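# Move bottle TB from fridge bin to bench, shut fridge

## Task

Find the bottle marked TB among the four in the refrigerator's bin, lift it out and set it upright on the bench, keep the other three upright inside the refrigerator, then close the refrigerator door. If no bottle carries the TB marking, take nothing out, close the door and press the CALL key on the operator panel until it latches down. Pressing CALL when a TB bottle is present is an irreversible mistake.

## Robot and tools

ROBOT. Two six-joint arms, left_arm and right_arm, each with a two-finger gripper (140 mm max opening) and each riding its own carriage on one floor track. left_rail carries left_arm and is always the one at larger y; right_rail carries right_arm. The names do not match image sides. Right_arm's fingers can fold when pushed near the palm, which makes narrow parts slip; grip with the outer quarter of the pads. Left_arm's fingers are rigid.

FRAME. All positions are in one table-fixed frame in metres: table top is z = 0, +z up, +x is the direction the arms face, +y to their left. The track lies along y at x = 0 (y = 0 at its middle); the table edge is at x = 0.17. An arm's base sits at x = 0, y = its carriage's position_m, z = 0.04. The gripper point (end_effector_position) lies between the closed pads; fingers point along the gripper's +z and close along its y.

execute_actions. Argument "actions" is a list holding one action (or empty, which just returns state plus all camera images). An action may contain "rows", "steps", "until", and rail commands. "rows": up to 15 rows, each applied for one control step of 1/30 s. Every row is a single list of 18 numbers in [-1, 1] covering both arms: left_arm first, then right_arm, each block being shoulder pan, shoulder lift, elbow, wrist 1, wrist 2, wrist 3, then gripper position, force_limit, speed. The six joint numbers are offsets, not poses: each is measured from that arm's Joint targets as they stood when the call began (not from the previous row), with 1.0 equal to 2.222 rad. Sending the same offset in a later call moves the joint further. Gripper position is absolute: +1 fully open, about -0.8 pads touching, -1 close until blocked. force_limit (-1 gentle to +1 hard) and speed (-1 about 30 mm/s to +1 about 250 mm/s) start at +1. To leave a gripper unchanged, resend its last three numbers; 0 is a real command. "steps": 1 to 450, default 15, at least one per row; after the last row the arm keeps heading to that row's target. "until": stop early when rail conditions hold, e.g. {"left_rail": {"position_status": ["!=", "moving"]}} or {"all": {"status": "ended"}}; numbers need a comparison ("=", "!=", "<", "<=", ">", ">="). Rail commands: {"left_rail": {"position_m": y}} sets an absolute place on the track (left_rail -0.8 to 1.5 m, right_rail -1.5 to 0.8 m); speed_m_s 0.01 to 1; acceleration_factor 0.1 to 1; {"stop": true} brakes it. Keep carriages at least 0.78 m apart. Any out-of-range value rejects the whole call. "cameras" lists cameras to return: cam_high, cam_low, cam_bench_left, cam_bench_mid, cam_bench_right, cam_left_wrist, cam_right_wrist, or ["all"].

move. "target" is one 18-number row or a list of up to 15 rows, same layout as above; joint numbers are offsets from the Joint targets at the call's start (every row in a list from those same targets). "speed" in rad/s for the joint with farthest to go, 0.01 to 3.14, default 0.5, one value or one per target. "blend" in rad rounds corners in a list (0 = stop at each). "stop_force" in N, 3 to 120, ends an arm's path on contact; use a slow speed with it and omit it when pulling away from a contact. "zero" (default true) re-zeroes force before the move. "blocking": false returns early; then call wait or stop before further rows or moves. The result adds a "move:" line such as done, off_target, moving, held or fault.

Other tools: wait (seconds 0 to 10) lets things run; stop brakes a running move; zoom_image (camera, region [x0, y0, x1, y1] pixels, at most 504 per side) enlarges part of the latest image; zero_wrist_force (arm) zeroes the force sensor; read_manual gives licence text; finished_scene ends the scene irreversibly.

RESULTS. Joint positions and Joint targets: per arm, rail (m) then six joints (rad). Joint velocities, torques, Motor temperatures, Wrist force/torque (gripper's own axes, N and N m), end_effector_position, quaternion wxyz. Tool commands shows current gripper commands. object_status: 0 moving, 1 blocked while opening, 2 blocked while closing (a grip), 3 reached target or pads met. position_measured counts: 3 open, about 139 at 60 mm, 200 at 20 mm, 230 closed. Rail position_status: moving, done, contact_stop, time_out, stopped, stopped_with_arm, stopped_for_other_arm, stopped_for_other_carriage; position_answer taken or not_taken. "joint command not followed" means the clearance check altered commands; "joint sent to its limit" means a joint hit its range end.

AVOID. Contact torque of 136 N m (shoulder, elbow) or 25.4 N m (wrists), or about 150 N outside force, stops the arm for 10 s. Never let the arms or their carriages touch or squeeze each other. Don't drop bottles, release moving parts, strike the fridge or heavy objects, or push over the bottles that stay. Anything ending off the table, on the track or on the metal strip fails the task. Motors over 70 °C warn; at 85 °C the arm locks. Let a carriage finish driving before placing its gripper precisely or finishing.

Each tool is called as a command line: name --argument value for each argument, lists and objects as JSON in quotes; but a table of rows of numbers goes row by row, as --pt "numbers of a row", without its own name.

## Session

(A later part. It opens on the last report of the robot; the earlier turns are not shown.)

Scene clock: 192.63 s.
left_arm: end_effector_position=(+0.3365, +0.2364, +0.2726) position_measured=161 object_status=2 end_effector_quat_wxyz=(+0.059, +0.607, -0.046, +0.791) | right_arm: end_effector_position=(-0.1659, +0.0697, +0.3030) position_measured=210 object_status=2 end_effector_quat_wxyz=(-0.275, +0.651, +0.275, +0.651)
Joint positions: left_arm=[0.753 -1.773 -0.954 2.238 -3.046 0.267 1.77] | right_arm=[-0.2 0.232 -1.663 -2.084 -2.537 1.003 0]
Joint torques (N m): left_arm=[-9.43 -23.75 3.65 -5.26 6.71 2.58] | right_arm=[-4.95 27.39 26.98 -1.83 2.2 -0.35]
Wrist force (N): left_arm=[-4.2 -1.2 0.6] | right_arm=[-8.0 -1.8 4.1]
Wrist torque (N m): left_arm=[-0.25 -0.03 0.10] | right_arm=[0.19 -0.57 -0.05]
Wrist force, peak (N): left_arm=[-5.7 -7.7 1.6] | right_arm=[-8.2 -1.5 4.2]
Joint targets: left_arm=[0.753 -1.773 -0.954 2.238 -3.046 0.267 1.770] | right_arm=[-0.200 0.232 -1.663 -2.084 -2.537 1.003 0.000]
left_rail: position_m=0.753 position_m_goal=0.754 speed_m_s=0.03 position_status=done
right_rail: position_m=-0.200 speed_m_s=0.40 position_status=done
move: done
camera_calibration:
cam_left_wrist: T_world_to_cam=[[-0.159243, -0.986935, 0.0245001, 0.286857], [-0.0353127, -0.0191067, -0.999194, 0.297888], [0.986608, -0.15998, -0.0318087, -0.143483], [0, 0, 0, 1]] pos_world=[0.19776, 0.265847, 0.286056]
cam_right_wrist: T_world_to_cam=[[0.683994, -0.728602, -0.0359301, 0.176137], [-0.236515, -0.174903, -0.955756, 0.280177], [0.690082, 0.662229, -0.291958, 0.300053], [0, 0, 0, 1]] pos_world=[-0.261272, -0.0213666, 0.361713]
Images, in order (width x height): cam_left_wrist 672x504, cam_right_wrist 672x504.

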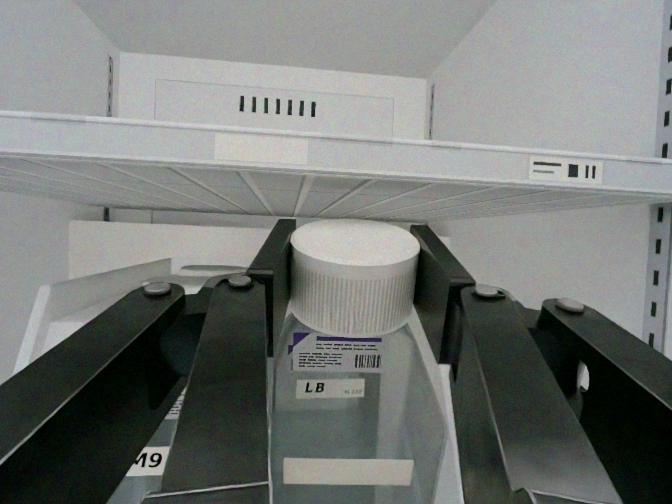

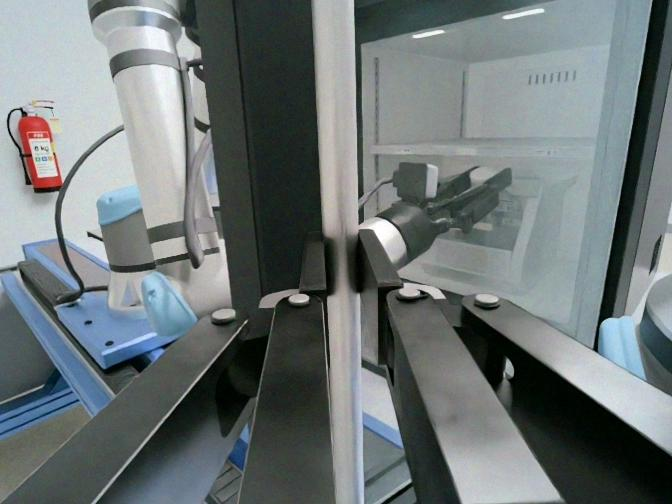

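zoom_image --camera "cam_left_wrist" --region '[270, 320, 430, 504]'

Scaled by 2.739 from the camera's 672x504 image, which has a finer 960x720 frame.

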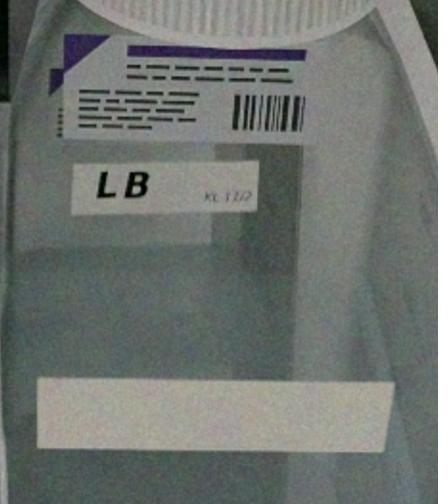

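move --pt "-0.0043 0.0337 -0.0046 -0.0144 0.0470 -0.0126 -1 1 -1 0 0 0 0 0 0 -1 0 -1" --pt "-0.0057 0.0663 -0.0121 -0.0248 0.0938 -0.0255 -1 1 -1 0 0 0 0 0 0 -1 0 -1" --speed 0.12 --blend '[0.03,0]' --stop_force 20 --cameras '["cam_left_wrist","cam_right_wrist"]'

Scene clock: 197.60 s.
left_arm: end_effector_position=(+0.3068, +0.2362, +0.2764) position_measured=161 object_status=2 end_effector_quat_wxyz=(+0.064, +0.521, -0.039, +0.850) | right_arm: end_effector_position=(-0.1659, +0.0697, +0.3030) position_measured=210 object_status=2 end_effector_quat_wxyz=(-0.275, +0.651, +0.275, +0.651)
Joint positions: left_arm=[0.753 -1.785 -0.806 2.211 -3.101 0.476 1.713] | right_arm=[-0.2 0.232 -1.663 -2.084 -2.537 1.003 0]
Joint torques (N m): left_arm=[-11.32 -26.24 -22.75 -5.09 6.27 -2.32] | right_arm=[-4.43 27.19 26.77 -1.88 2.14 -0.38]
Wrist force (N): left_arm=[-4.3 -1.9 4.1] | right_arm=[-8.8 -1.8 4.0]
Wrist torque (N m): left_arm=[-0.13 0.19 0.34] | right_arm=[0.22 -0.61 -0.05]
Wrist force, peak (N): left_arm=[-5.0 -1.9 3.8] | right_arm=[-9.2 -1.8 4.1]
Joint targets: left_arm=[0.753 -1.785 -0.806 2.211 -3.101 0.476 1.713] | right_arm=[-0.200 0.232 -1.663 -2.084 -2.537 1.003 0.000]
left_rail: position_m=0.753 position_m_goal=0.754 speed_m_s=0.03 position_status=done
right_rail: position_m=-0.200 speed_m_s=0.40 position_status=done
move: done
camera_calibration:
cam_left_wrist: T_world_to_cam=[[-0.164156, -0.986192, 0.0218561, 0.283917], [0.170712, -0.0502242, -0.98404, 0.240507], [0.97155, -0.157805, 0.176599, -0.167529], [0, 0, 0, 1]] pos_world=[0.168312, 0.265639, 0.260048]
cam_right_wrist: T_world_to_cam=[[0.683994, -0.728602, -0.0359301, 0.176137], [-0.236515, -0.174903, -0.955756, 0.280177], [0.690082, 0.662229, -0.291958, 0.300053], [0, 0, 0, 1]] pos_world=[-0.261272, -0.0213666, 0.361713]
Images, in order (width x height): cam_left_wrist 672x504, cam_right_wrist 672x504.

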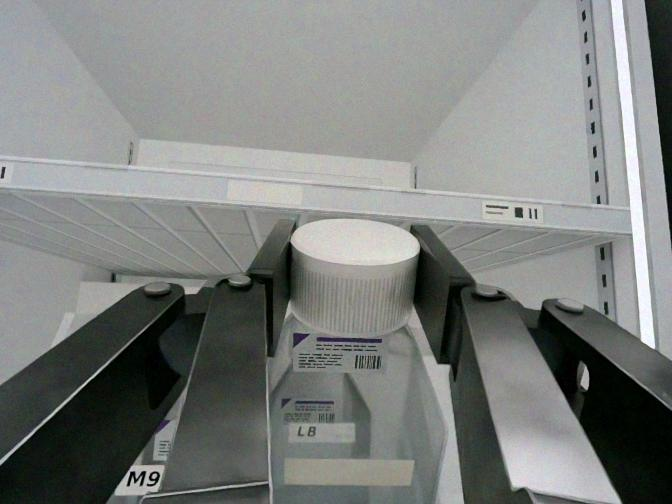

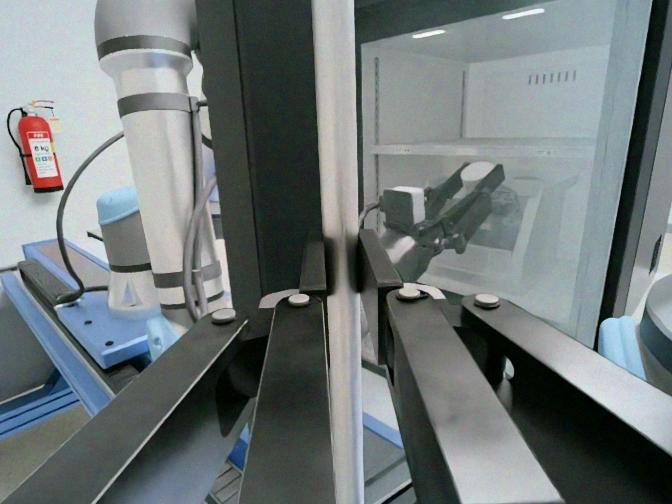

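move --target '[-0.0815,-0.0803,-0.0030,-0.0603,0.0232,0.1633,-1,1,-1,0,0,0,0,0,0,-1,0,-1]' --speed 0.15 --stop_force 20 --cameras '["cam_left_wrist","cam_right_wrist"]'

Scene clock: 205.50 s.
left_arm: end_effector_position=(+0.2198, +0.2362, +0.3726) position_measured=161 object_status=2 end_effector_quat_wxyz=(+0.064, +0.521, -0.039, +0.850) | right_arm: end_effector_position=(-0.1659, +0.0697, +0.3030) position_measured=210 object_status=2 end_effector_quat_wxyz=(-0.275, +0.651, +0.275, +0.651)
Joint positions: left_arm=[0.754 -1.966 -0.985 2.204 -3.235 0.527 2.076] | right_arm=[-0.2 0.232 -1.663 -2.084 -2.537 1.003 0]
Joint torques (N m): left_arm=[-8.8 -46.7 -26.49 -4.31 5.92 2.5] | right_arm=[-3.9 26.69 26.79 -1.96 2.18 -0.16]
Wrist force (N): left_arm=[-3.7 -1.4 0.4] | right_arm=[-8.9 -1.1 4.8]
Wrist torque (N m): left_arm=[-0.32 -0.02 0.10] | right_arm=[0.16 -0.58 -0.05]
Wrist force, peak (N): left_arm=[-5.8 -7.6 3.0] | right_arm=[-9.2 -0.8 4.9]
Joint targets: left_arm=[0.753 -1.966 -0.985 2.204 -3.235 0.527 2.076] | right_arm=[-0.200 0.232 -1.663 -2.084 -2.537 1.003 0.000]
left_rail: position_m=0.754 speed_m_s=0.03 position_status=done
right_rail: position_m=-0.200 speed_m_s=0.40 position_status=done
move: done
camera_calibration:
cam_left_wrist: T_world_to_cam=[[-0.164253, -0.986176, 0.0218731, 0.267528], [0.17051, -0.0502259, -0.984075, 0.35015], [0.971569, -0.157908, 0.176403, -0.0999145], [0, 0, 0, 1]] pos_world=[0.0813119, 0.265639, 0.356348]
cam_right_wrist: T_world_to_cam=[[0.683994, -0.728602, -0.0359301, 0.176137], [-0.236515, -0.174903, -0.955756, 0.280177], [0.690082, 0.662229, -0.291958, 0.300053], [0, 0, 0, 1]] pos_world=[-0.261272, -0.0213666, 0.361713]
Images, in order (width x height): cam_left_wrist 672x504, cam_right_wrist 672x504.

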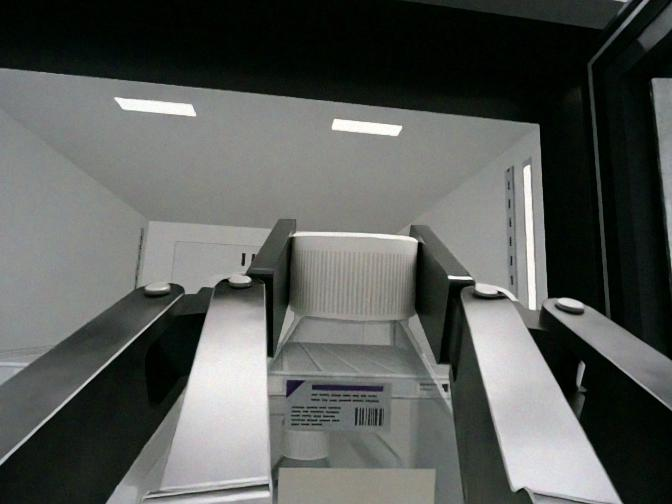

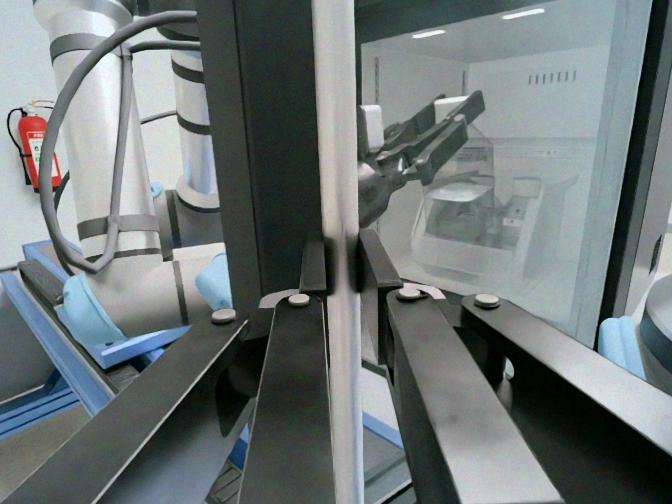

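execute_actions --actions '[{"left_rail":{"position_m":0.854,"speed_m_s":0.12,"acceleration_factor":0.3},"steps":90,"until":{"left_rail":{"position_status":["!=","moving"]}}}]'

move --target '[-0.0171,-0.1495,-0.1333,0.6061,-0.2293,-0.3493,-1,1,-1,0,0,0,0,0,0,-1,0,-1]' --speed 0.5 --cameras '["cam_left_wrist","cam_right_wrist"]'

Scene clock: 215.23 s.
left_arm: end_effector_position=(+0.2198, +0.3367, +0.3726) position_measured=161 object_status=2 end_effector_quat_wxyz=(+0.064, +0.521, -0.039, +0.850) | right_arm: end_effector_position=(-0.1659, +0.0697, +0.3030) position_measured=210 object_status=2 end_effector_quat_wxyz=(-0.275, +0.651, +0.275, +0.651)
Joint positions: left_arm=[0.854 -1.966 -0.985 2.204 -3.235 0.527 2.076] | right_arm=[-0.2 0.232 -1.663 -2.084 -2.537 1.003 0]
Joint torques (N m): left_arm=[-6.82 -45.64 -17.85 -3.93 5.63 2.5] | right_arm=[-3.42 26.64 26.87 -1.98 2.18 -0.15]
Wrist force (N): left_arm=[-3.9 -1.5 0.5] | right_arm=[-8.8 -0.7 4.7]
Wrist torque (N m): left_arm=[-0.33 0.03 0.10] | right_arm=[0.25 -0.59 -0.05]
Wrist force, peak (N): left_arm=[-3.9 -1.8 0.4] | right_arm=[-9.1 -1.1 4.8]
Joint targets: left_arm=[0.854 -1.966 -0.985 2.204 -3.235 0.527 2.076] | right_arm=[-0.200 0.232 -1.663 -2.084 -2.537 1.003 0.000]
Tool commands: left_gripper/position=-1.0 left_gripper/force_limit=+1.0 left_gripper/speed=-1.0 right_gripper/position=-1.0 right_gripper/force_limit=+0.0 right_gripper/speed=-1.0
left_rail: position_m=0.854 speed_m_s=0.12 position_status=done
right_rail: position_m=-0.200 speed_m_s=0.40 position_status=done

Scene clock: 218.60 s.
left_arm: end_effector_position=(+0.1806, +0.1864, +0.3738) position_measured=161 object_status=2 end_effector_quat_wxyz=(+0.154, +0.684, -0.153, +0.696) | right_arm: end_effector_position=(-0.1659, +0.0697, +0.3030) position_measured=210 object_status=2 end_effector_quat_wxyz=(-0.275, +0.651, +0.275, +0.651)
Joint positions: left_arm=[0.854 -2.004 -1.317 1.908 -1.889 0.018 1.3] | right_arm=[-0.2 0.232 -1.663 -2.084 -2.537 1.003 0]
Joint torques (N m): left_arm=[-8.57 -45.58 -40.27 -0.62 1 -2.38] | right_arm=[-3.19 26.04 26.93 -1.99 2.12 -0.21]
Wrist force (N): left_arm=[-4.1 -1.4 1.2] | right_arm=[-8.8 -0.8 4.8]
Wrist torque (N m): left_arm=[-0.39 0.23 0.15] | right_arm=[0.22 -0.58 -0.05]
Wrist force, peak (N): left_arm=[-4.5 -1.1 1.3] | right_arm=[-9.1 -0.8 4.8]
Joint targets: left_arm=[0.854 -2.004 -1.317 1.908 -1.888 0.018 1.300] | right_arm=[-0.200 0.232 -1.663 -2.084 -2.537 1.003 0.000]
left_rail: position_m=0.854 speed_m_s=0.12 position_status=done
right_rail: position_m=-0.200 speed_m_s=0.40 position_status=done
move: done
camera_calibration:
cam_left_wrist: T_world_to_cam=[[-0.427898, -0.903489, 0.0247113, 0.243128], [-0.257282, 0.0955493, -0.961601, 0.397184], [0.866435, -0.417824, -0.273337, 0.165626], [0, 0, 0, 1]] pos_world=[0.0627182, 0.250916, 0.421196]
cam_right_wrist: T_world_to_cam=[[0.683994, -0.728602, -0.0359301, 0.176137], [-0.236515, -0.174903, -0.955756, 0.280177], [0.690082, 0.662229, -0.291958, 0.300053], [0, 0, 0, 1]] pos_world=[-0.261272, -0.0213666, 0.361713]
Images, in order (width x height): cam_left_wrist 672x504, cam_right_wrist 672x504.

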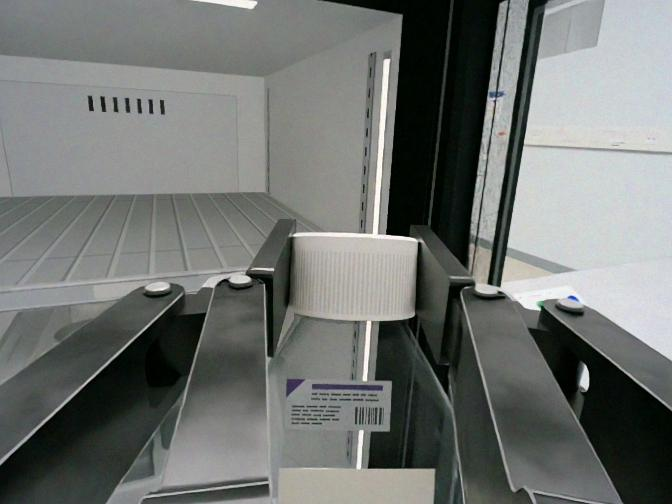

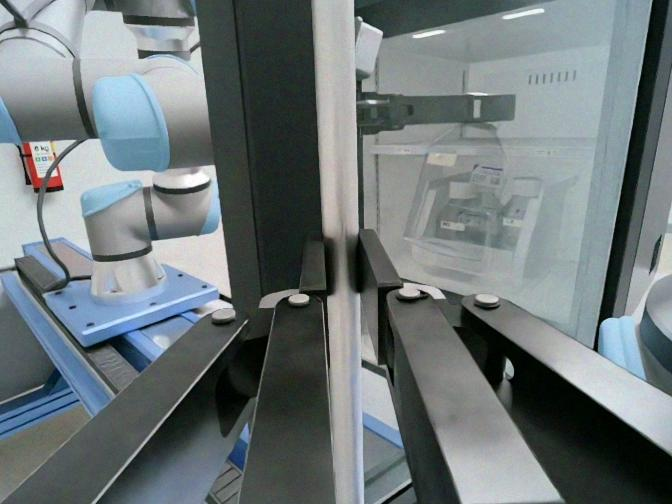

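zoom_image --camera "cam_right_wrist" --region '[400, 140, 560, 280]'

execute_actions --actions '[{"rows":[[0,0,0,0,0,0,-1,1,-1,0,0,0,0,0,0,-1,0,-1]],"steps":3}]' --cameras '["cam_left_wrist"]'

zoom_image --camera "cam_left_wrist" --region '[260, 330, 470, 504]'

Scaled by 3.150 from the camera's 672x504 image, which has a finer 960x720 frame.

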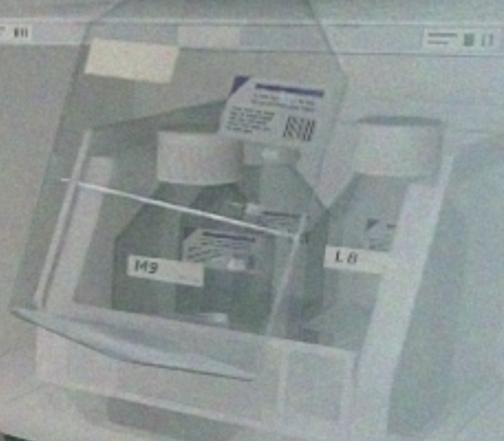

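Scene clock: 219.57 s.
left_arm: end_effector_position=(+0.1806, +0.1864, +0.3738) position_measured=161 object_status=2 end_effector_quat_wxyz=(+0.154, +0.684, -0.153, +0.696) | right_arm: end_effector_position=(-0.1659, +0.0697, +0.3030) position_measured=210 object_status=2 end_effector_quat_wxyz=(-0.275, +0.651, +0.275, +0.651)
Joint positions: left_arm=[0.854 -2.004 -1.317 1.908 -1.888 0.018 1.3] | right_arm=[-0.2 0.232 -1.663 -2.084 -2.537 1.003 0]
Joint torques (N m): left_arm=[-8.26 -44.87 -39.11 -0.72 0.73 -2.35] | right_arm=[-2.9 26.38 26.75 -1.96 2.18 -0.21]
Wrist force (N): left_arm=[-4.3 -1.3 1.0] | right_arm=[-8.7 -0.9 4.6]
Wrist torque (N m): left_arm=[-0.38 0.26 0.14] | right_arm=[0.21 -0.62 -0.06]
Wrist force, peak (N): left_arm=[-4.2 -1.7 1.3] | right_arm=[-9.2 -1.0 4.8]
Joint targets: left_arm=[0.854 -2.004 -1.317 1.908 -1.888 0.018 1.300] | right_arm=[-0.200 0.232 -1.663 -2.084 -2.537 1.003 0.000]
left_rail: position_m=0.854 speed_m_s=0.12 position_status=done
right_rail: position_m=-0.200 speed_m_s=0.40 position_status=done
camera_calibration:
cam_left_wrist: T_world_to_cam=[[-0.427884, -0.903494, 0.0247513, 0.243112], [-0.257383, 0.0955511, -0.961574, 0.397178], [0.866412, -0.417813, -0.273429, 0.165663], [0, 0, 0, 1]] pos_world=[0.062718, 0.250916, 0.421196]
Images, in order (width x height): cam_left_wrist 672x504.

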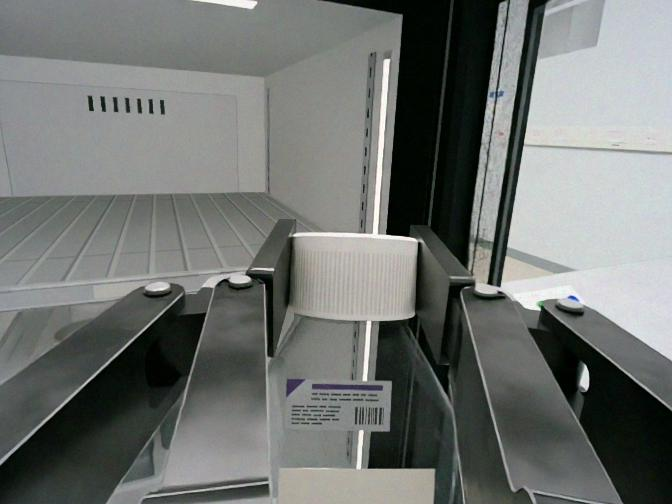

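Scaled by 2.400 from the camera's 672x504 image, which has a finer 960x720 frame.

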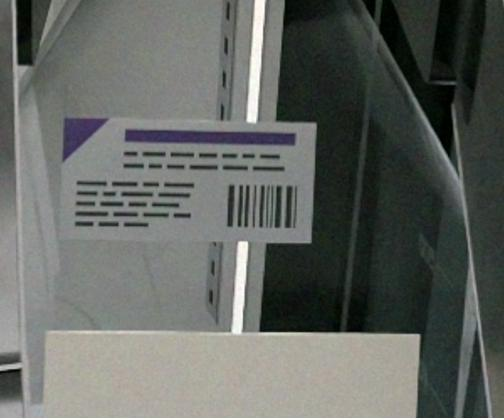

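move --target '[-0.0170,-0.1495,-0.1333,0.6060,-0.2292,-0.3492,-1,1,-1,0,0,0,0,0,0,-1,0,-1]' --speed 0.5 --cameras '["cam_left_wrist","cam_right_wrist"]'

zoom_image --camera "cam_right_wrist" --region '[410, 160, 540, 270]'

Scene clock: 223.73 s.
left_arm: end_effector_position=(+0.2313, +0.4101, +0.4770) position_measured=161 object_status=2 end_effector_quat_wxyz=(+0.015, +0.793, -0.020, +0.609) | right_arm: end_effector_position=(-0.1659, +0.0697, +0.3030) position_measured=210 object_status=2 end_effector_quat_wxyz=(-0.275, +0.651, +0.275, +0.651)
Joint positions: left_arm=[0.854 -2.042 -1.649 1.612 -0.542 -0.491 0.524] | right_arm=[-0.2 0.232 -1.663 -2.084 -2.537 1.003 0]
Joint torques (N m): left_arm=[-8.27 -32.2 -41.67 1.87 -1.04 -2.19] | right_arm=[-2.98 26.12 26.51 -2.06 2.17 -0.26]
Wrist force (N): left_arm=[-4.0 -0.9 2.5] | right_arm=[-9.1 -0.8 4.8]
Wrist torque (N m): left_arm=[-0.28 0.25 0.19] | right_arm=[0.23 -0.53 -0.05]
Wrist force, peak (N): left_arm=[-4.6 0.1 2.3] | right_arm=[-9.1 -0.8 5.0]
Joint targets: left_arm=[0.854 -2.042 -1.649 1.612 -0.542 -0.491 0.524] | right_arm=[-0.200 0.232 -1.663 -2.084 -2.537 1.003 0.000]
left_rail: position_m=0.854 speed_m_s=0.12 position_status=done
right_rail: position_m=-0.200 speed_m_s=0.40 position_status=done
move: done
camera_calibration:
cam_left_wrist: T_world_to_cam=[[-0.0467839, -0.998557, 0.026373, 0.414422], [-0.527897, 0.00230167, -0.849305, 0.535377], [0.848019, -0.0536561, -0.527243, 0.219376], [0, 0, 0, 1]] pos_world=[0.115977, 0.424362, 0.559433]
cam_right_wrist: T_world_to_cam=[[0.683994, -0.728602, -0.0359301, 0.176137], [-0.236515, -0.174903, -0.955756, 0.280177], [0.690082, 0.662229, -0.291958, 0.300053], [0, 0, 0, 1]] pos_world=[-0.261272, -0.0213666, 0.361713]
Images, in order (width x height): cam_left_wrist 672x504, cam_right_wrist 672x504.

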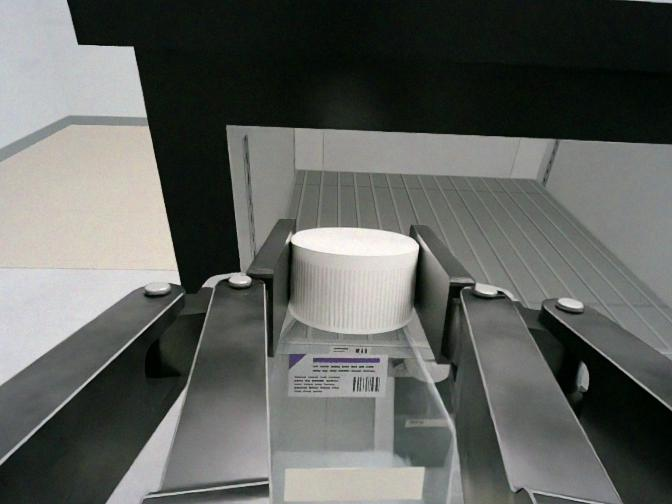

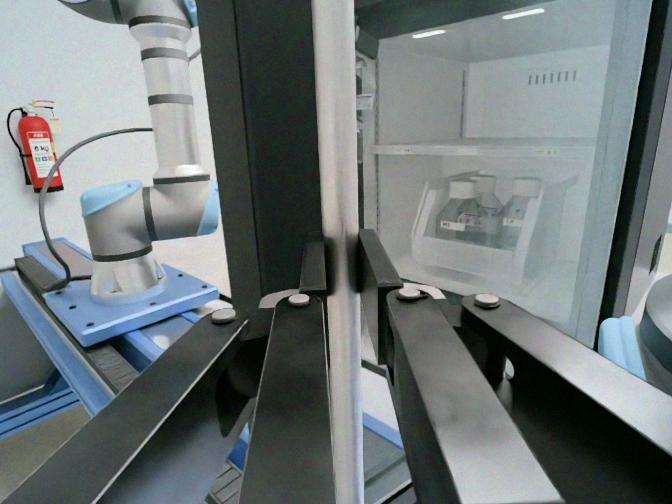

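Scaled by 3.877 from the camera's 672x504 image, which has a finer 960x720 frame.

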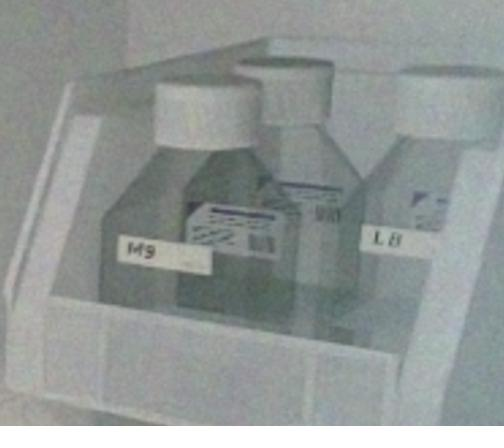

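execute_actions --actions '[{"left_rail":{"position_m":0.754,"speed_m_s":0.12,"acceleration_factor":0.3},"steps":90,"until":{"left_rail":{"position_status":["!=","moving"]}}}]'

move --pt "0.0811 -0.0668 0.0788 -0.1300 0.0619 0.1289 -1 1 -1 0 0 0 0 0 0 -1 0 -1" --pt "0.1735 -0.0932 0.1613 -0.4540 0.1025 0.4091 -1 1 -1 0 0 0 0 0 0 -1 0 -1" --speed 0.25 --blend '[0.04,0]' --stop_force 15 --cameras '["cam_left_wrist","cam_right_wrist"]'

Scene clock: 226.83 s.
left_arm: end_effector_position=(+0.2313, +0.3102, +0.4771) position_measured=161 object_status=2 end_effector_quat_wxyz=(+0.015, +0.793, -0.020, +0.609) | right_arm: end_effector_position=(-0.1659, +0.0697, +0.3030) position_measured=210 object_status=2 end_effector_quat_wxyz=(-0.275, +0.651, +0.275, +0.651)
Joint positions: left_arm=[0.754 -2.042 -1.649 1.612 -0.542 -0.491 0.524] | right_arm=[-0.2 0.232 -1.663 -2.084 -2.537 1.003 0]
Joint torques (N m): left_arm=[-7.23 -25.17 -37.14 0.97 -0.19 -2.24] | right_arm=[-2.73 26.04 27.08 -1.93 2.08 -0.14]
Wrist force (N): left_arm=[-4.1 -0.8 2.3] | right_arm=[-9.1 -0.8 4.5]
Wrist torque (N m): left_arm=[-0.26 0.28 0.19] | right_arm=[0.23 -0.53 -0.05]
Wrist force, peak (N): left_arm=[-4.2 -1.1 2.4] | right_arm=[-9.1 -0.9 4.9]
Joint targets: left_arm=[0.754 -2.042 -1.649 1.612 -0.542 -0.491 0.524] | right_arm=[-0.200 0.232 -1.663 -2.084 -2.537 1.003 0.000]
Tool commands: left_gripper/position=-1.0 left_gripper/force_limit=+1.0 left_gripper/speed=-1.0 right_gripper/position=-1.0 right_gripper/force_limit=+0.0 right_gripper/speed=-1.0
left_rail: position_m=0.754 speed_m_s=0.12 position_status=done
right_rail: position_m=-0.200 speed_m_s=0.40 position_status=done

Scene clock: 231.67 s.
left_arm: end_effector_position=(+0.3857, +0.3521, +0.4684) position_measured=161 object_status=2 end_effector_quat_wxyz=(+0.016, +0.796, -0.022, +0.605) | right_arm: end_effector_position=(-0.1659, +0.0697, +0.3030) position_measured=210 object_status=2 end_effector_quat_wxyz=(-0.275, +0.651, +0.275, +0.651)
Joint positions: left_arm=[0.754 -1.694 -1.845 1.936 -1.418 -0.28 1.318] | right_arm=[-0.2 0.232 -1.663 -2.084 -2.537 1.003 0]
Joint torques (N m): left_arm=[-5.29 2.93 -37.32 0.23 -0.86 -2.29] | right_arm=[-2.33 25.46 26.88 -2.01 -1.89 -0.09]
Wrist force (N): left_arm=[7.2 -3.6 -12.7] | right_arm=[-7.8 -1.6 4.1]
Wrist torque (N m): left_arm=[-0.34 -0.32 0.16] | right_arm=[0.22 -0.56 -0.05]
Wrist force, peak (N): left_arm=[10.1 2.6 -51.9] | right_arm=[-9.2 -0.4 5.0]
Joint targets: left_arm=[0.754 -1.694 -1.845 1.936 -1.418 -0.280 1.318] | right_arm=[-0.200 0.232 -1.663 -2.084 -2.537 1.003 0.000]
left_rail: position_m=0.754 speed_m_s=0.12 position_status=done
right_rail: position_m=-0.200 speed_m_s=0.40 position_status=done
move: contact (left_arm); path passed 1 of 2 targets; left_arm: the wrist 1 is farthest, 0.133 rad from its target
camera_calibration:
cam_left_wrist: T_world_to_cam=[[-0.0503777, -0.998382, 0.0263851, 0.365262], [-0.53678, 0.00478815, -0.843709, 0.609587], [0.842217, -0.056667, -0.536152, 0.0882858], [0, 0, 0, 1]] pos_world=[0.271259, 0.366755, 0.552011]
cam_right_wrist: T_world_to_cam=[[0.683994, -0.728602, -0.0359301, 0.176137], [-0.236515, -0.174903, -0.955756, 0.280177], [0.690082, 0.662229, -0.291958, 0.300053], [0, 0, 0, 1]] pos_world=[-0.261272, -0.0213666, 0.361713]
Images, in order (width x height): cam_left_wrist 672x504, cam_right_wrist 672x504.

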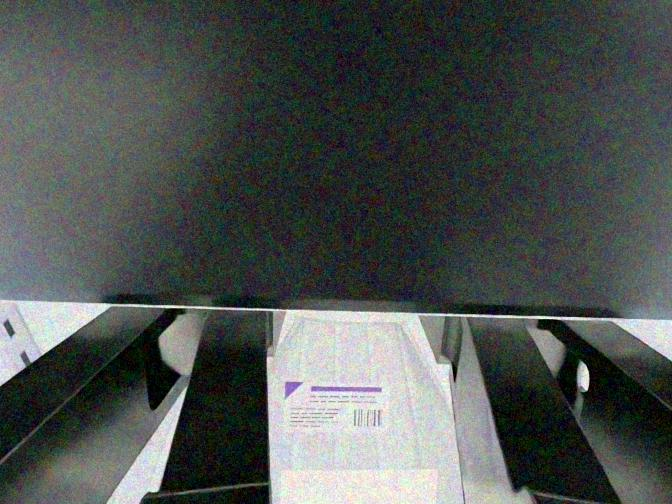

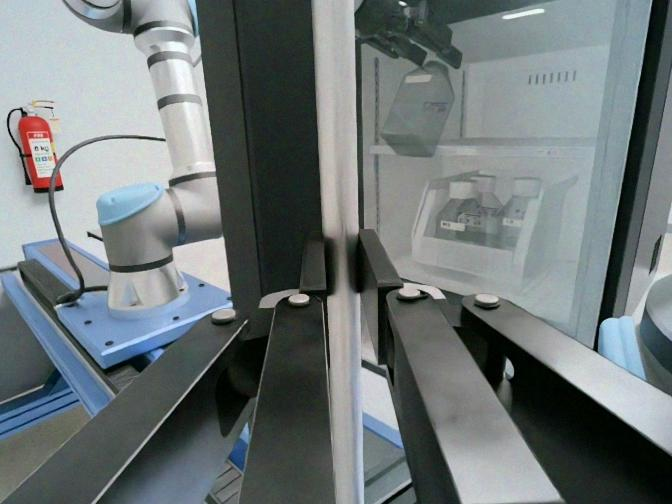

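move --target '[-0.0056,-0.0022,-0.0022,0.0338,0.0021,-0.0303,-1,1,-1,0,0,0,0,0,0,-1,0,-1]' --speed 0.1

move --target '[0,0.0023,0.0193,-0.0216,0,0,-1,1,-1,0,0,0,0,0,0,-1,0,-1]' --speed 0.03 --stop_force 5 --cameras '["cam_left_wrist","cam_right_wrist"]'

Scene clock: 234.50 s.
left_arm: end_effector_position=(+0.3822, +0.3556, +0.4682) position_measured=161 object_status=2 end_effector_quat_wxyz=(+0.015, +0.793, -0.020, +0.608) | right_arm: end_effector_position=(-0.1659, +0.0697, +0.3030) position_measured=210 object_status=2 end_effector_quat_wxyz=(-0.275, +0.651, +0.275, +0.651)
Joint positions: left_arm=[0.754 -1.707 -1.85 1.932 -1.343 -0.276 1.251] | right_arm=[-0.2 0.232 -1.663 -2.084 -2.537 1.003 0]
Joint torques (N m): left_arm=[-8 -24.3 -43.12 -0.44 6.19 -2.16] | right_arm=[-2.08 25.93 26.41 -2.12 -0.73 -0.12]
Wrist force (N): left_arm=[-3.9 -0.5 2.0] | right_arm=[-8.1 -2.1 3.8]
Wrist torque (N m): left_arm=[-0.18 0.40 0.12] | right_arm=[0.20 -0.56 -0.05]
Wrist force, peak (N): left_arm=[7.1 -3.7 -12.8] | right_arm=[-8.2 -2.0 3.9]
Joint targets: left_arm=[0.754 -1.707 -1.850 1.932 -1.343 -0.276 1.251] | right_arm=[-0.200 0.232 -1.663 -2.084 -2.537 1.003 0.000]
left_rail: position_m=0.754 speed_m_s=0.12 position_status=done
right_rail: position_m=-0.200 speed_m_s=0.40 position_status=done
move: done

Scene clock: 237.03 s.
left_arm: end_effector_position=(+0.3822, +0.3555, +0.4501) position_measured=161 object_status=2 end_effector_quat_wxyz=(+0.015, +0.793, -0.020, +0.608) | right_arm: end_effector_position=(-0.1659, +0.0697, +0.3030) position_measured=210 object_status=2 end_effector_quat_wxyz=(-0.275, +0.651, +0.275, +0.651)
Joint positions: left_arm=[0.754 -1.707 -1.845 1.974 -1.391 -0.276 1.251] | right_arm=[-0.2 0.232 -1.663 -2.084 -2.537 1.003 0]
Joint torques (N m): left_arm=[-3.53 0.1 -12.13 -4.68 3.89 -2.11] | right_arm=[-2.52 25.58 27.17 -2.08 1.77 -0.04]
Wrist force (N): left_arm=[-0.4 -0.7 -0.9] | right_arm=[-8.3 -1.6 4.4]
Wrist torque (N m): left_arm=[-0.23 -0.02 0.08] | right_arm=[0.24 -0.60 -0.05]
Wrist force, peak (N): left_arm=[-4.0 -0.8 1.9] | right_arm=[-8.5 -1.6 4.4]
Joint targets: left_arm=[0.754 -1.707 -1.845 1.974 -1.391 -0.276 1.251] | right_arm=[-0.200 0.232 -1.663 -2.084 -2.537 1.003 0.000]
left_rail: position_m=0.754 speed_m_s=0.12 position_status=done
right_rail: position_m=-0.200 speed_m_s=0.40 position_status=done
move: done
camera_calibration:
cam_left_wrist: T_world_to_cam=[[-0.0465697, -0.998563, 0.02653, 0.367533], [-0.528707, 0.00210605, -0.848802, 0.592471], [0.847526, -0.0535551, -0.528045, 0.0747881], [0, 0, 0, 1]] pos_world=[0.266975, 0.369763, 0.532631]
cam_right_wrist: T_world_to_cam=[[0.683994, -0.728602, -0.0359301, 0.176137], [-0.236515, -0.174903, -0.955756, 0.280177], [0.690082, 0.662229, -0.291958, 0.300053], [0, 0, 0, 1]] pos_world=[-0.261272, -0.0213666, 0.361713]
Images, in order (width x height): cam_left_wrist 672x504, cam_right_wrist 672x504.

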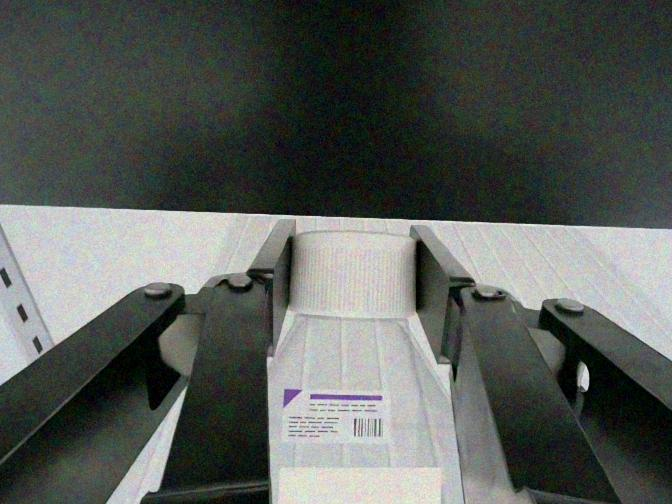

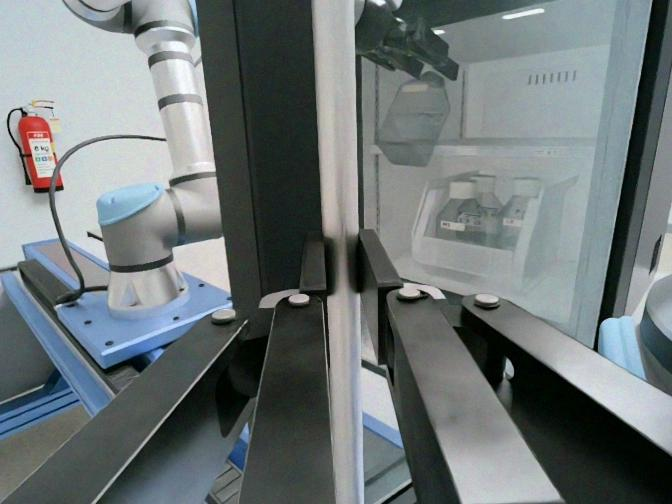

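zoom_image --camera "cam_right_wrist" --region '[355, 50, 535, 190]'

Scaled by 2.800 from the camera's 672x504 image, which has a finer 960x720 frame.

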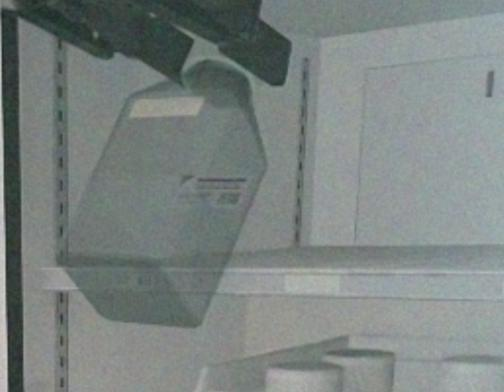

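move --pt "0 -0.0023 -0.0193 0.0216 0 0 -1 1 -1 0 0 0 0 0 0 -1 0 -1" --pt "-0.1461 0.0265 -0.1108 0.3859 -0.0933 -0.3210 -1 1 -1 0 0 0 0 0 0 -1 0 -1" --speed '[0.08,0.25]' --cameras '["cam_left_wrist","cam_right_wrist"]'

Scene clock: 248.43 s.
left_arm: end_effector_position=(+0.2612, +0.3605, +0.4771) position_measured=161 object_status=2 end_effector_quat_wxyz=(+0.015, +0.793, -0.020, +0.608) | right_arm: end_effector_position=(-0.1659, +0.0697, +0.3030) position_measured=210 object_status=2 end_effector_quat_wxyz=(-0.275, +0.651, +0.275, +0.651)
Joint positions: left_arm=[0.754 -2.031 -1.786 1.728 -0.534 -0.483 0.538] | right_arm=[-0.2 0.232 -1.663 -2.084 -2.537 1.003 0]
Joint torques (N m): left_arm=[-9.34 -1.95 -40.22 1.82 -0.87 -2.26] | right_arm=[-1.11 25.75 26.34 -2.19 2.4 0]
Wrist force (N): left_arm=[-4.1 -0.3 2.2] | right_arm=[-7.9 -1.9 3.6]
Wrist torque (N m): left_arm=[-0.14 0.27 0.15] | right_arm=[0.28 -0.61 -0.05]
Wrist force, peak (N): left_arm=[-4.6 -0.7 2.8] | right_arm=[-8.8 -1.6 4.3]
Joint targets: left_arm=[0.754 -2.031 -1.786 1.728 -0.534 -0.483 0.538] | right_arm=[-0.200 0.232 -1.663 -2.084 -2.537 1.003 0.000]
left_rail: position_m=0.754 speed_m_s=0.12 position_status=done
right_rail: position_m=-0.200 speed_m_s=0.40 position_status=done
move: done
camera_calibration:
cam_left_wrist: T_world_to_cam=[[-0.0467033, -0.998567, 0.0261321, 0.366419], [-0.528501, 0.00250205, -0.848929, 0.551298], [0.847647, -0.0534586, -0.527861, 0.191707], [0, 0, 0, 1]] pos_world=[0.145975, 0.374763, 0.559632]
cam_right_wrist: T_world_to_cam=[[0.683994, -0.728602, -0.0359301, 0.176137], [-0.236515, -0.174903, -0.955756, 0.280177], [0.690082, 0.662229, -0.291958, 0.300053], [0, 0, 0, 1]] pos_world=[-0.261272, -0.0213666, 0.361713]
Images, in order (width x height): cam_left_wrist 672x504, cam_right_wrist 672x504.

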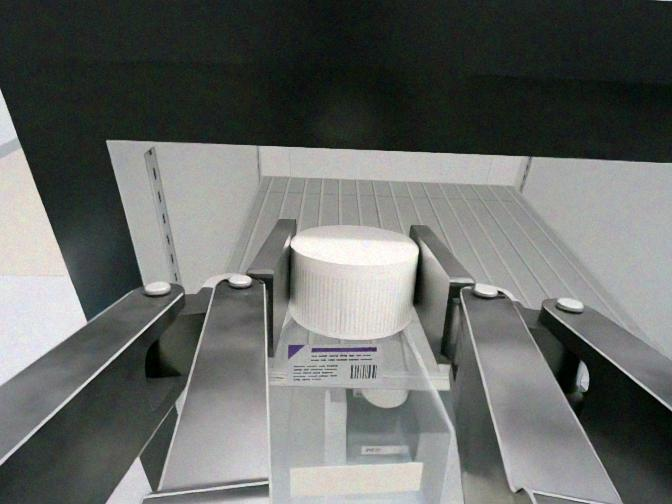

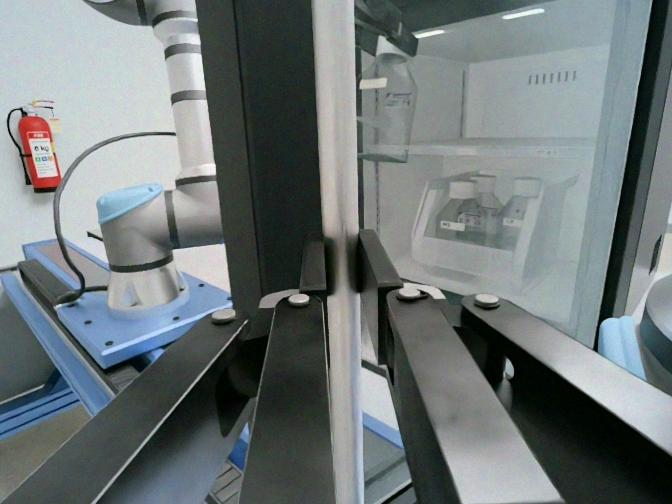

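move --target '[-0.0125,0.0621,0.0118,0.1924,0.0202,-0.2419,-1,1,-1,0,0,0,0,0,0,-1,0,-1]' --speed 0.3 --cameras '["cam_left_wrist","cam_right_wrist"]'

zoom_image --camera "cam_right_wrist" --region '[350, 0, 570, 270]'

Scene clock: 263.70 s.
left_arm: end_effector_position=(+0.2609, +0.3605, +0.4850) position_measured=161 object_status=2 end_effector_quat_wxyz=(+0.018, +0.707, -0.018, +0.707) | right_arm: end_effector_position=(-0.1659, +0.0697, +0.3030) position_measured=210 object_status=2 end_effector_quat_wxyz=(-0.275, +0.651, +0.275, +0.651)
Joint positions: left_arm=[0.754 -2.059 -1.648 1.754 -0.106 -0.438 0.001] | right_arm=[-0.2 0.232 -1.663 -2.084 -2.537 1.003 0]
Joint torques (N m): left_arm=[-8.69 -6.29 -8.92 3.77 3.01 -2.37] | right_arm=[0.31 25.6 25.83 -2.16 2.27 0.25]
Wrist force (N): left_arm=[-4.5 -0.5 1.5] | right_arm=[-7.9 -2.1 3.9]
Wrist torque (N m): left_arm=[-0.19 0.14 0.18] | right_arm=[0.23 -0.61 -0.05]
Wrist force, peak (N): left_arm=[-4.7 -0.8 1.7] | right_arm=[-8.3 -2.0 3.9]
Joint targets: left_arm=[0.754 -2.059 -1.648 1.755 -0.106 -0.438 0.000] | right_arm=[-0.200 0.232 -1.663 -2.084 -2.537 1.003 0.000]
left_rail: position_m=0.754 speed_m_s=0.12 position_status=done
right_rail: position_m=-0.200 speed_m_s=0.40 position_status=done
move: done
camera_calibration:
cam_left_wrist: T_world_to_cam=[[-0.0537389, -0.998197, 0.0267199, 0.36757], [-0.291102, -0.0099357, -0.95664, 0.55264], [0.955181, -0.059187, -0.290044, 0.0547983], [0, 0, 0, 1]] pos_world=[0.128285, 0.375641, 0.53475]
cam_right_wrist: T_world_to_cam=[[0.683994, -0.728602, -0.0359301, 0.176137], [-0.236515, -0.174903, -0.955756, 0.280177], [0.690082, 0.662229, -0.291958, 0.300053], [0, 0, 0, 1]] pos_world=[-0.261272, -0.0213666, 0.361713]
Images, in order (width x height): cam_left_wrist 672x504, cam_right_wrist 672x504.

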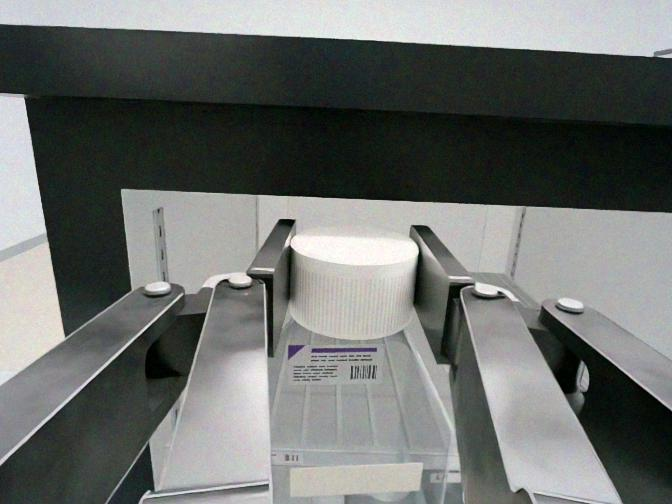

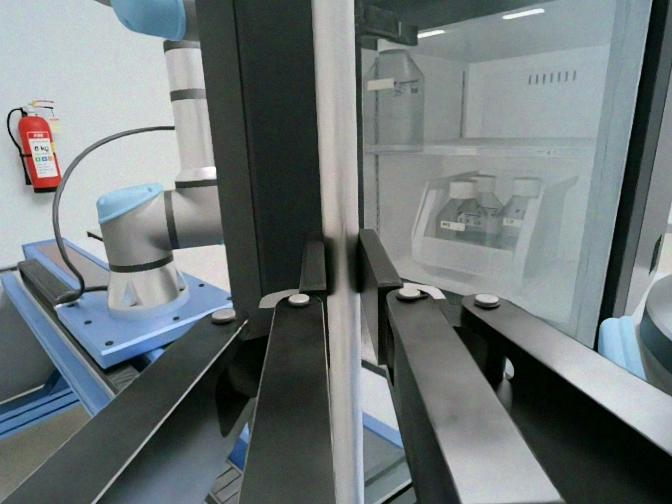

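Scaled by 1.867 from the camera's 672x504 image, which has a finer 960x720 frame.

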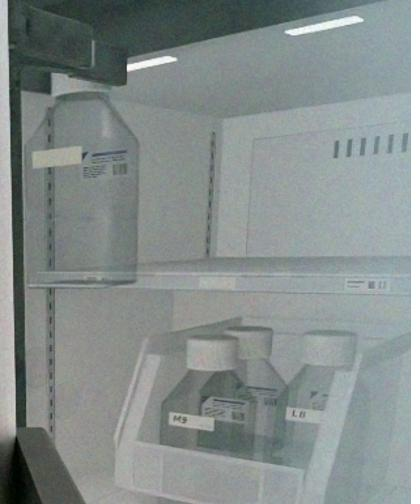

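move --target '[-0.0531,0.0108,-0.0101,-0.0007,-0.0531,0,-1,1,-1,0,0,0,0,0,0,-1,0,-1]' --speed 0.2

execute_actions --actions '[{"left_rail":{"position_m":1.15,"speed_m_s":0.3,"acceleration_factor":0.3},"steps":120,"until":{"left_rail":{"position_status":["!=","moving"]}}}]'

move --target '[0.2329,0.0732,0.1536,-0.2268,0.2329,0,-1,1,-1,0,0,0,0,0,0,-1,0,-1]' --speed 0.4 --cameras '["cam_left_wrist","cam_bench_left","cam_right_wrist"]'

zoom_image --camera "cam_right_wrist" --region '[410, 160, 540, 270]'

Scene clock: 269.67 s.
left_arm: end_effector_position=(+0.2112, +0.3607, +0.4850) position_measured=161 object_status=2 end_effector_quat_wxyz=(+0.018, +0.707, -0.018, +0.707) | right_arm: end_effector_position=(-0.1659, +0.0697, +0.3030) position_measured=210 object_status=2 end_effector_quat_wxyz=(-0.275, +0.651, +0.275, +0.651)
Joint positions: left_arm=[0.754 -2.177 -1.624 1.732 -0.108 -0.556 0] | right_arm=[-0.2 0.232 -1.663 -2.084 -2.537 1.003 0]
Joint torques (N m): left_arm=[-9.75 -7.37 -38.02 -0.49 -2.7 -1.71] | right_arm=[0.54 25.29 25.96 -2.2 2.28 0.46]
Wrist force (N): left_arm=[-4.1 -1.0 1.9] | right_arm=[-7.9 -2.1 3.7]
Wrist torque (N m): left_arm=[-0.33 0.09 0.13] | right_arm=[0.23 -0.61 -0.05]
Wrist force, peak (N): left_arm=[-4.7 -0.8 2.1] | right_arm=[-8.3 -1.9 3.9]
Joint targets: left_arm=[0.754 -2.177 -1.624 1.732 -0.108 -0.556 0.000] | right_arm=[-0.200 0.232 -1.663 -2.084 -2.537 1.003 0.000]
left_rail: position_m=0.754 speed_m_s=0.12 position_status=done
right_rail: position_m=-0.200 speed_m_s=0.40 position_status=done
move: done

Scene clock: 272.83 s.
left_arm: end_effector_position=(+0.2110, +0.7567, +0.4850) position_measured=161 object_status=2 end_effector_quat_wxyz=(+0.018, +0.707, -0.018, +0.707) | right_arm: end_effector_position=(-0.1659, +0.0697, +0.3030) position_measured=210 object_status=2 end_effector_quat_wxyz=(-0.275, +0.651, +0.275, +0.651)
Joint positions: left_arm=[1.15 -2.177 -1.624 1.732 -0.108 -0.556 0] | right_arm=[-0.2 0.232 -1.663 -2.084 -2.537 1.003 0]
Joint torques (N m): left_arm=[-6.01 -21.64 -32.06 4.03 -1.41 -0.31] | right_arm=[1.39 25.29 24.86 -2.2 2.29 0.53]
Wrist force (N): left_arm=[-4.0 -1.0 1.7] | right_arm=[-8.0 -2.1 3.9]
Wrist torque (N m): left_arm=[-0.33 0.05 0.14] | right_arm=[0.22 -0.59 -0.05]
Wrist force, peak (N): left_arm=[-4.3 -0.9 1.6] | right_arm=[-8.1 -2.3 4.1]
Joint targets: left_arm=[1.150 -2.177 -1.624 1.732 -0.108 -0.556 0.000] | right_arm=[-0.200 0.232 -1.663 -2.084 -2.537 1.003 0.000]
Tool commands: left_gripper/position=-1.0 left_gripper/force_limit=+1.0 left_gripper/speed=-1.0 right_gripper/position=-1.0 right_gripper/force_limit=+0.0 right_gripper/speed=-1.0
left_rail: position_m=1.150 speed_m_s=0.30 position_status=done
right_rail: position_m=-0.200 speed_m_s=0.40 position_status=done

Scene clock: 274.80 s.
left_arm: end_effector_position=(+0.4108, +0.7566, +0.3002) position_measured=161 object_status=2 end_effector_quat_wxyz=(+0.018, +0.707, -0.018, +0.707) | right_arm: end_effector_position=(-0.1659, +0.0697, +0.3030) position_measured=210 object_status=2 end_effector_quat_wxyz=(-0.275, +0.651, +0.275, +0.651)
Joint positions: left_arm=[1.15 -1.66 -1.462 2.073 -0.611 -0.039 0] | right_arm=[-0.2 0.232 -1.663 -2.084 -2.537 1.003 0]
Joint torques (N m): left_arm=[8.01 -12.07 -6.32 -2.45 3.28 0.52] | right_arm=[1.25 25.4 25.23 -2.21 2.28 0.52]
Wrist force (N): left_arm=[-4.0 -1.3 2.3] | right_arm=[-8.1 -1.9 3.8]
Wrist torque (N m): left_arm=[-0.32 0.09 0.22] | right_arm=[0.26 -0.57 -0.05]
Wrist force, peak (N): left_arm=[-5.3 -2.8 3.9] | right_arm=[-8.3 -2.0 3.7]
Joint targets: left_arm=[1.150 -1.660 -1.462 2.073 -0.612 -0.038 0.000] | right_arm=[-0.200 0.232 -1.663 -2.084 -2.537 1.003 0.000]
left_rail: position_m=1.150 speed_m_s=0.30 position_status=done
right_rail: position_m=-0.200 speed_m_s=0.40 position_status=done
move: done
camera_calibration:
cam_left_wrist: T_world_to_cam=[[-0.0538372, -0.998192, 0.02674, 0.775962], [-0.290892, -0.00993947, -0.956704, 0.423267], [0.95524, -0.0592847, -0.289831, -0.118488], [0, 0, 0, 1]] pos_world=[0.278086, 0.771741, 0.349851]
cam_right_wrist: T_world_to_cam=[[0.683994, -0.728602, -0.0359301, 0.176137], [-0.236515, -0.174903, -0.955756, 0.280177], [0.690082, 0.662229, -0.291958, 0.300053], [0, 0, 0, 1]] pos_world=[-0.261272, -0.0213666, 0.361713]
Images, in order (width x height): cam_bench_left 672x504, cam_left_wrist 672x504, cam_right_wrist 672x504.

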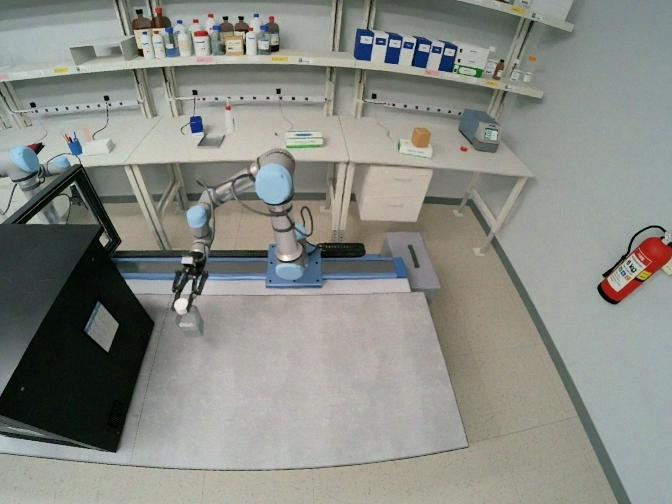

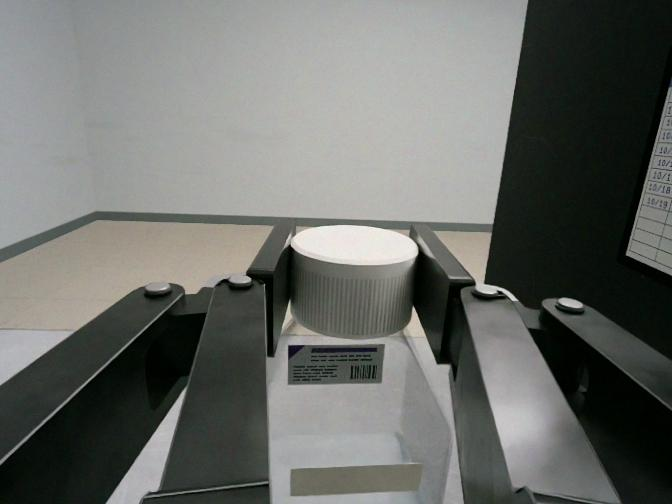

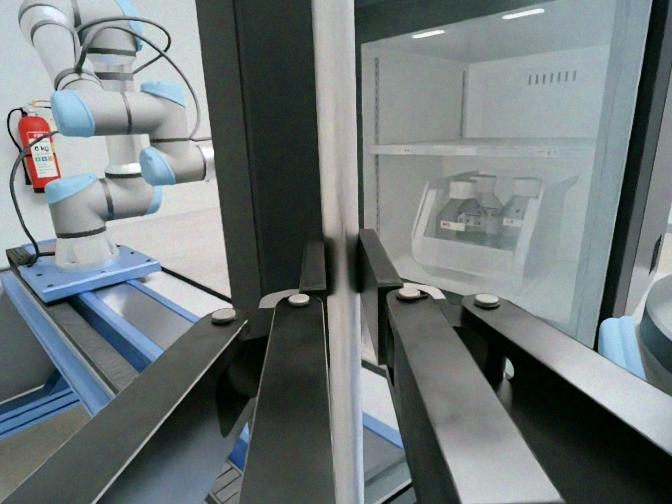

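Scaled by 3.877 from the camera's 672x504 image, which has a finer 960x720 frame.

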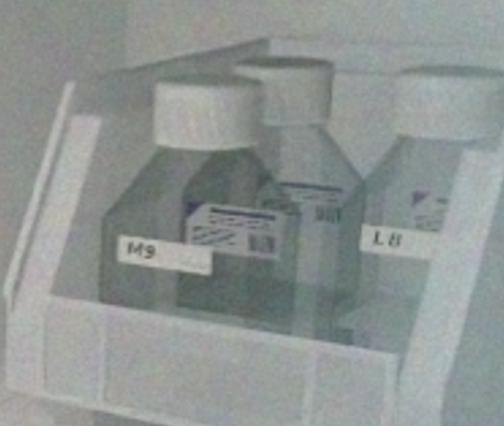

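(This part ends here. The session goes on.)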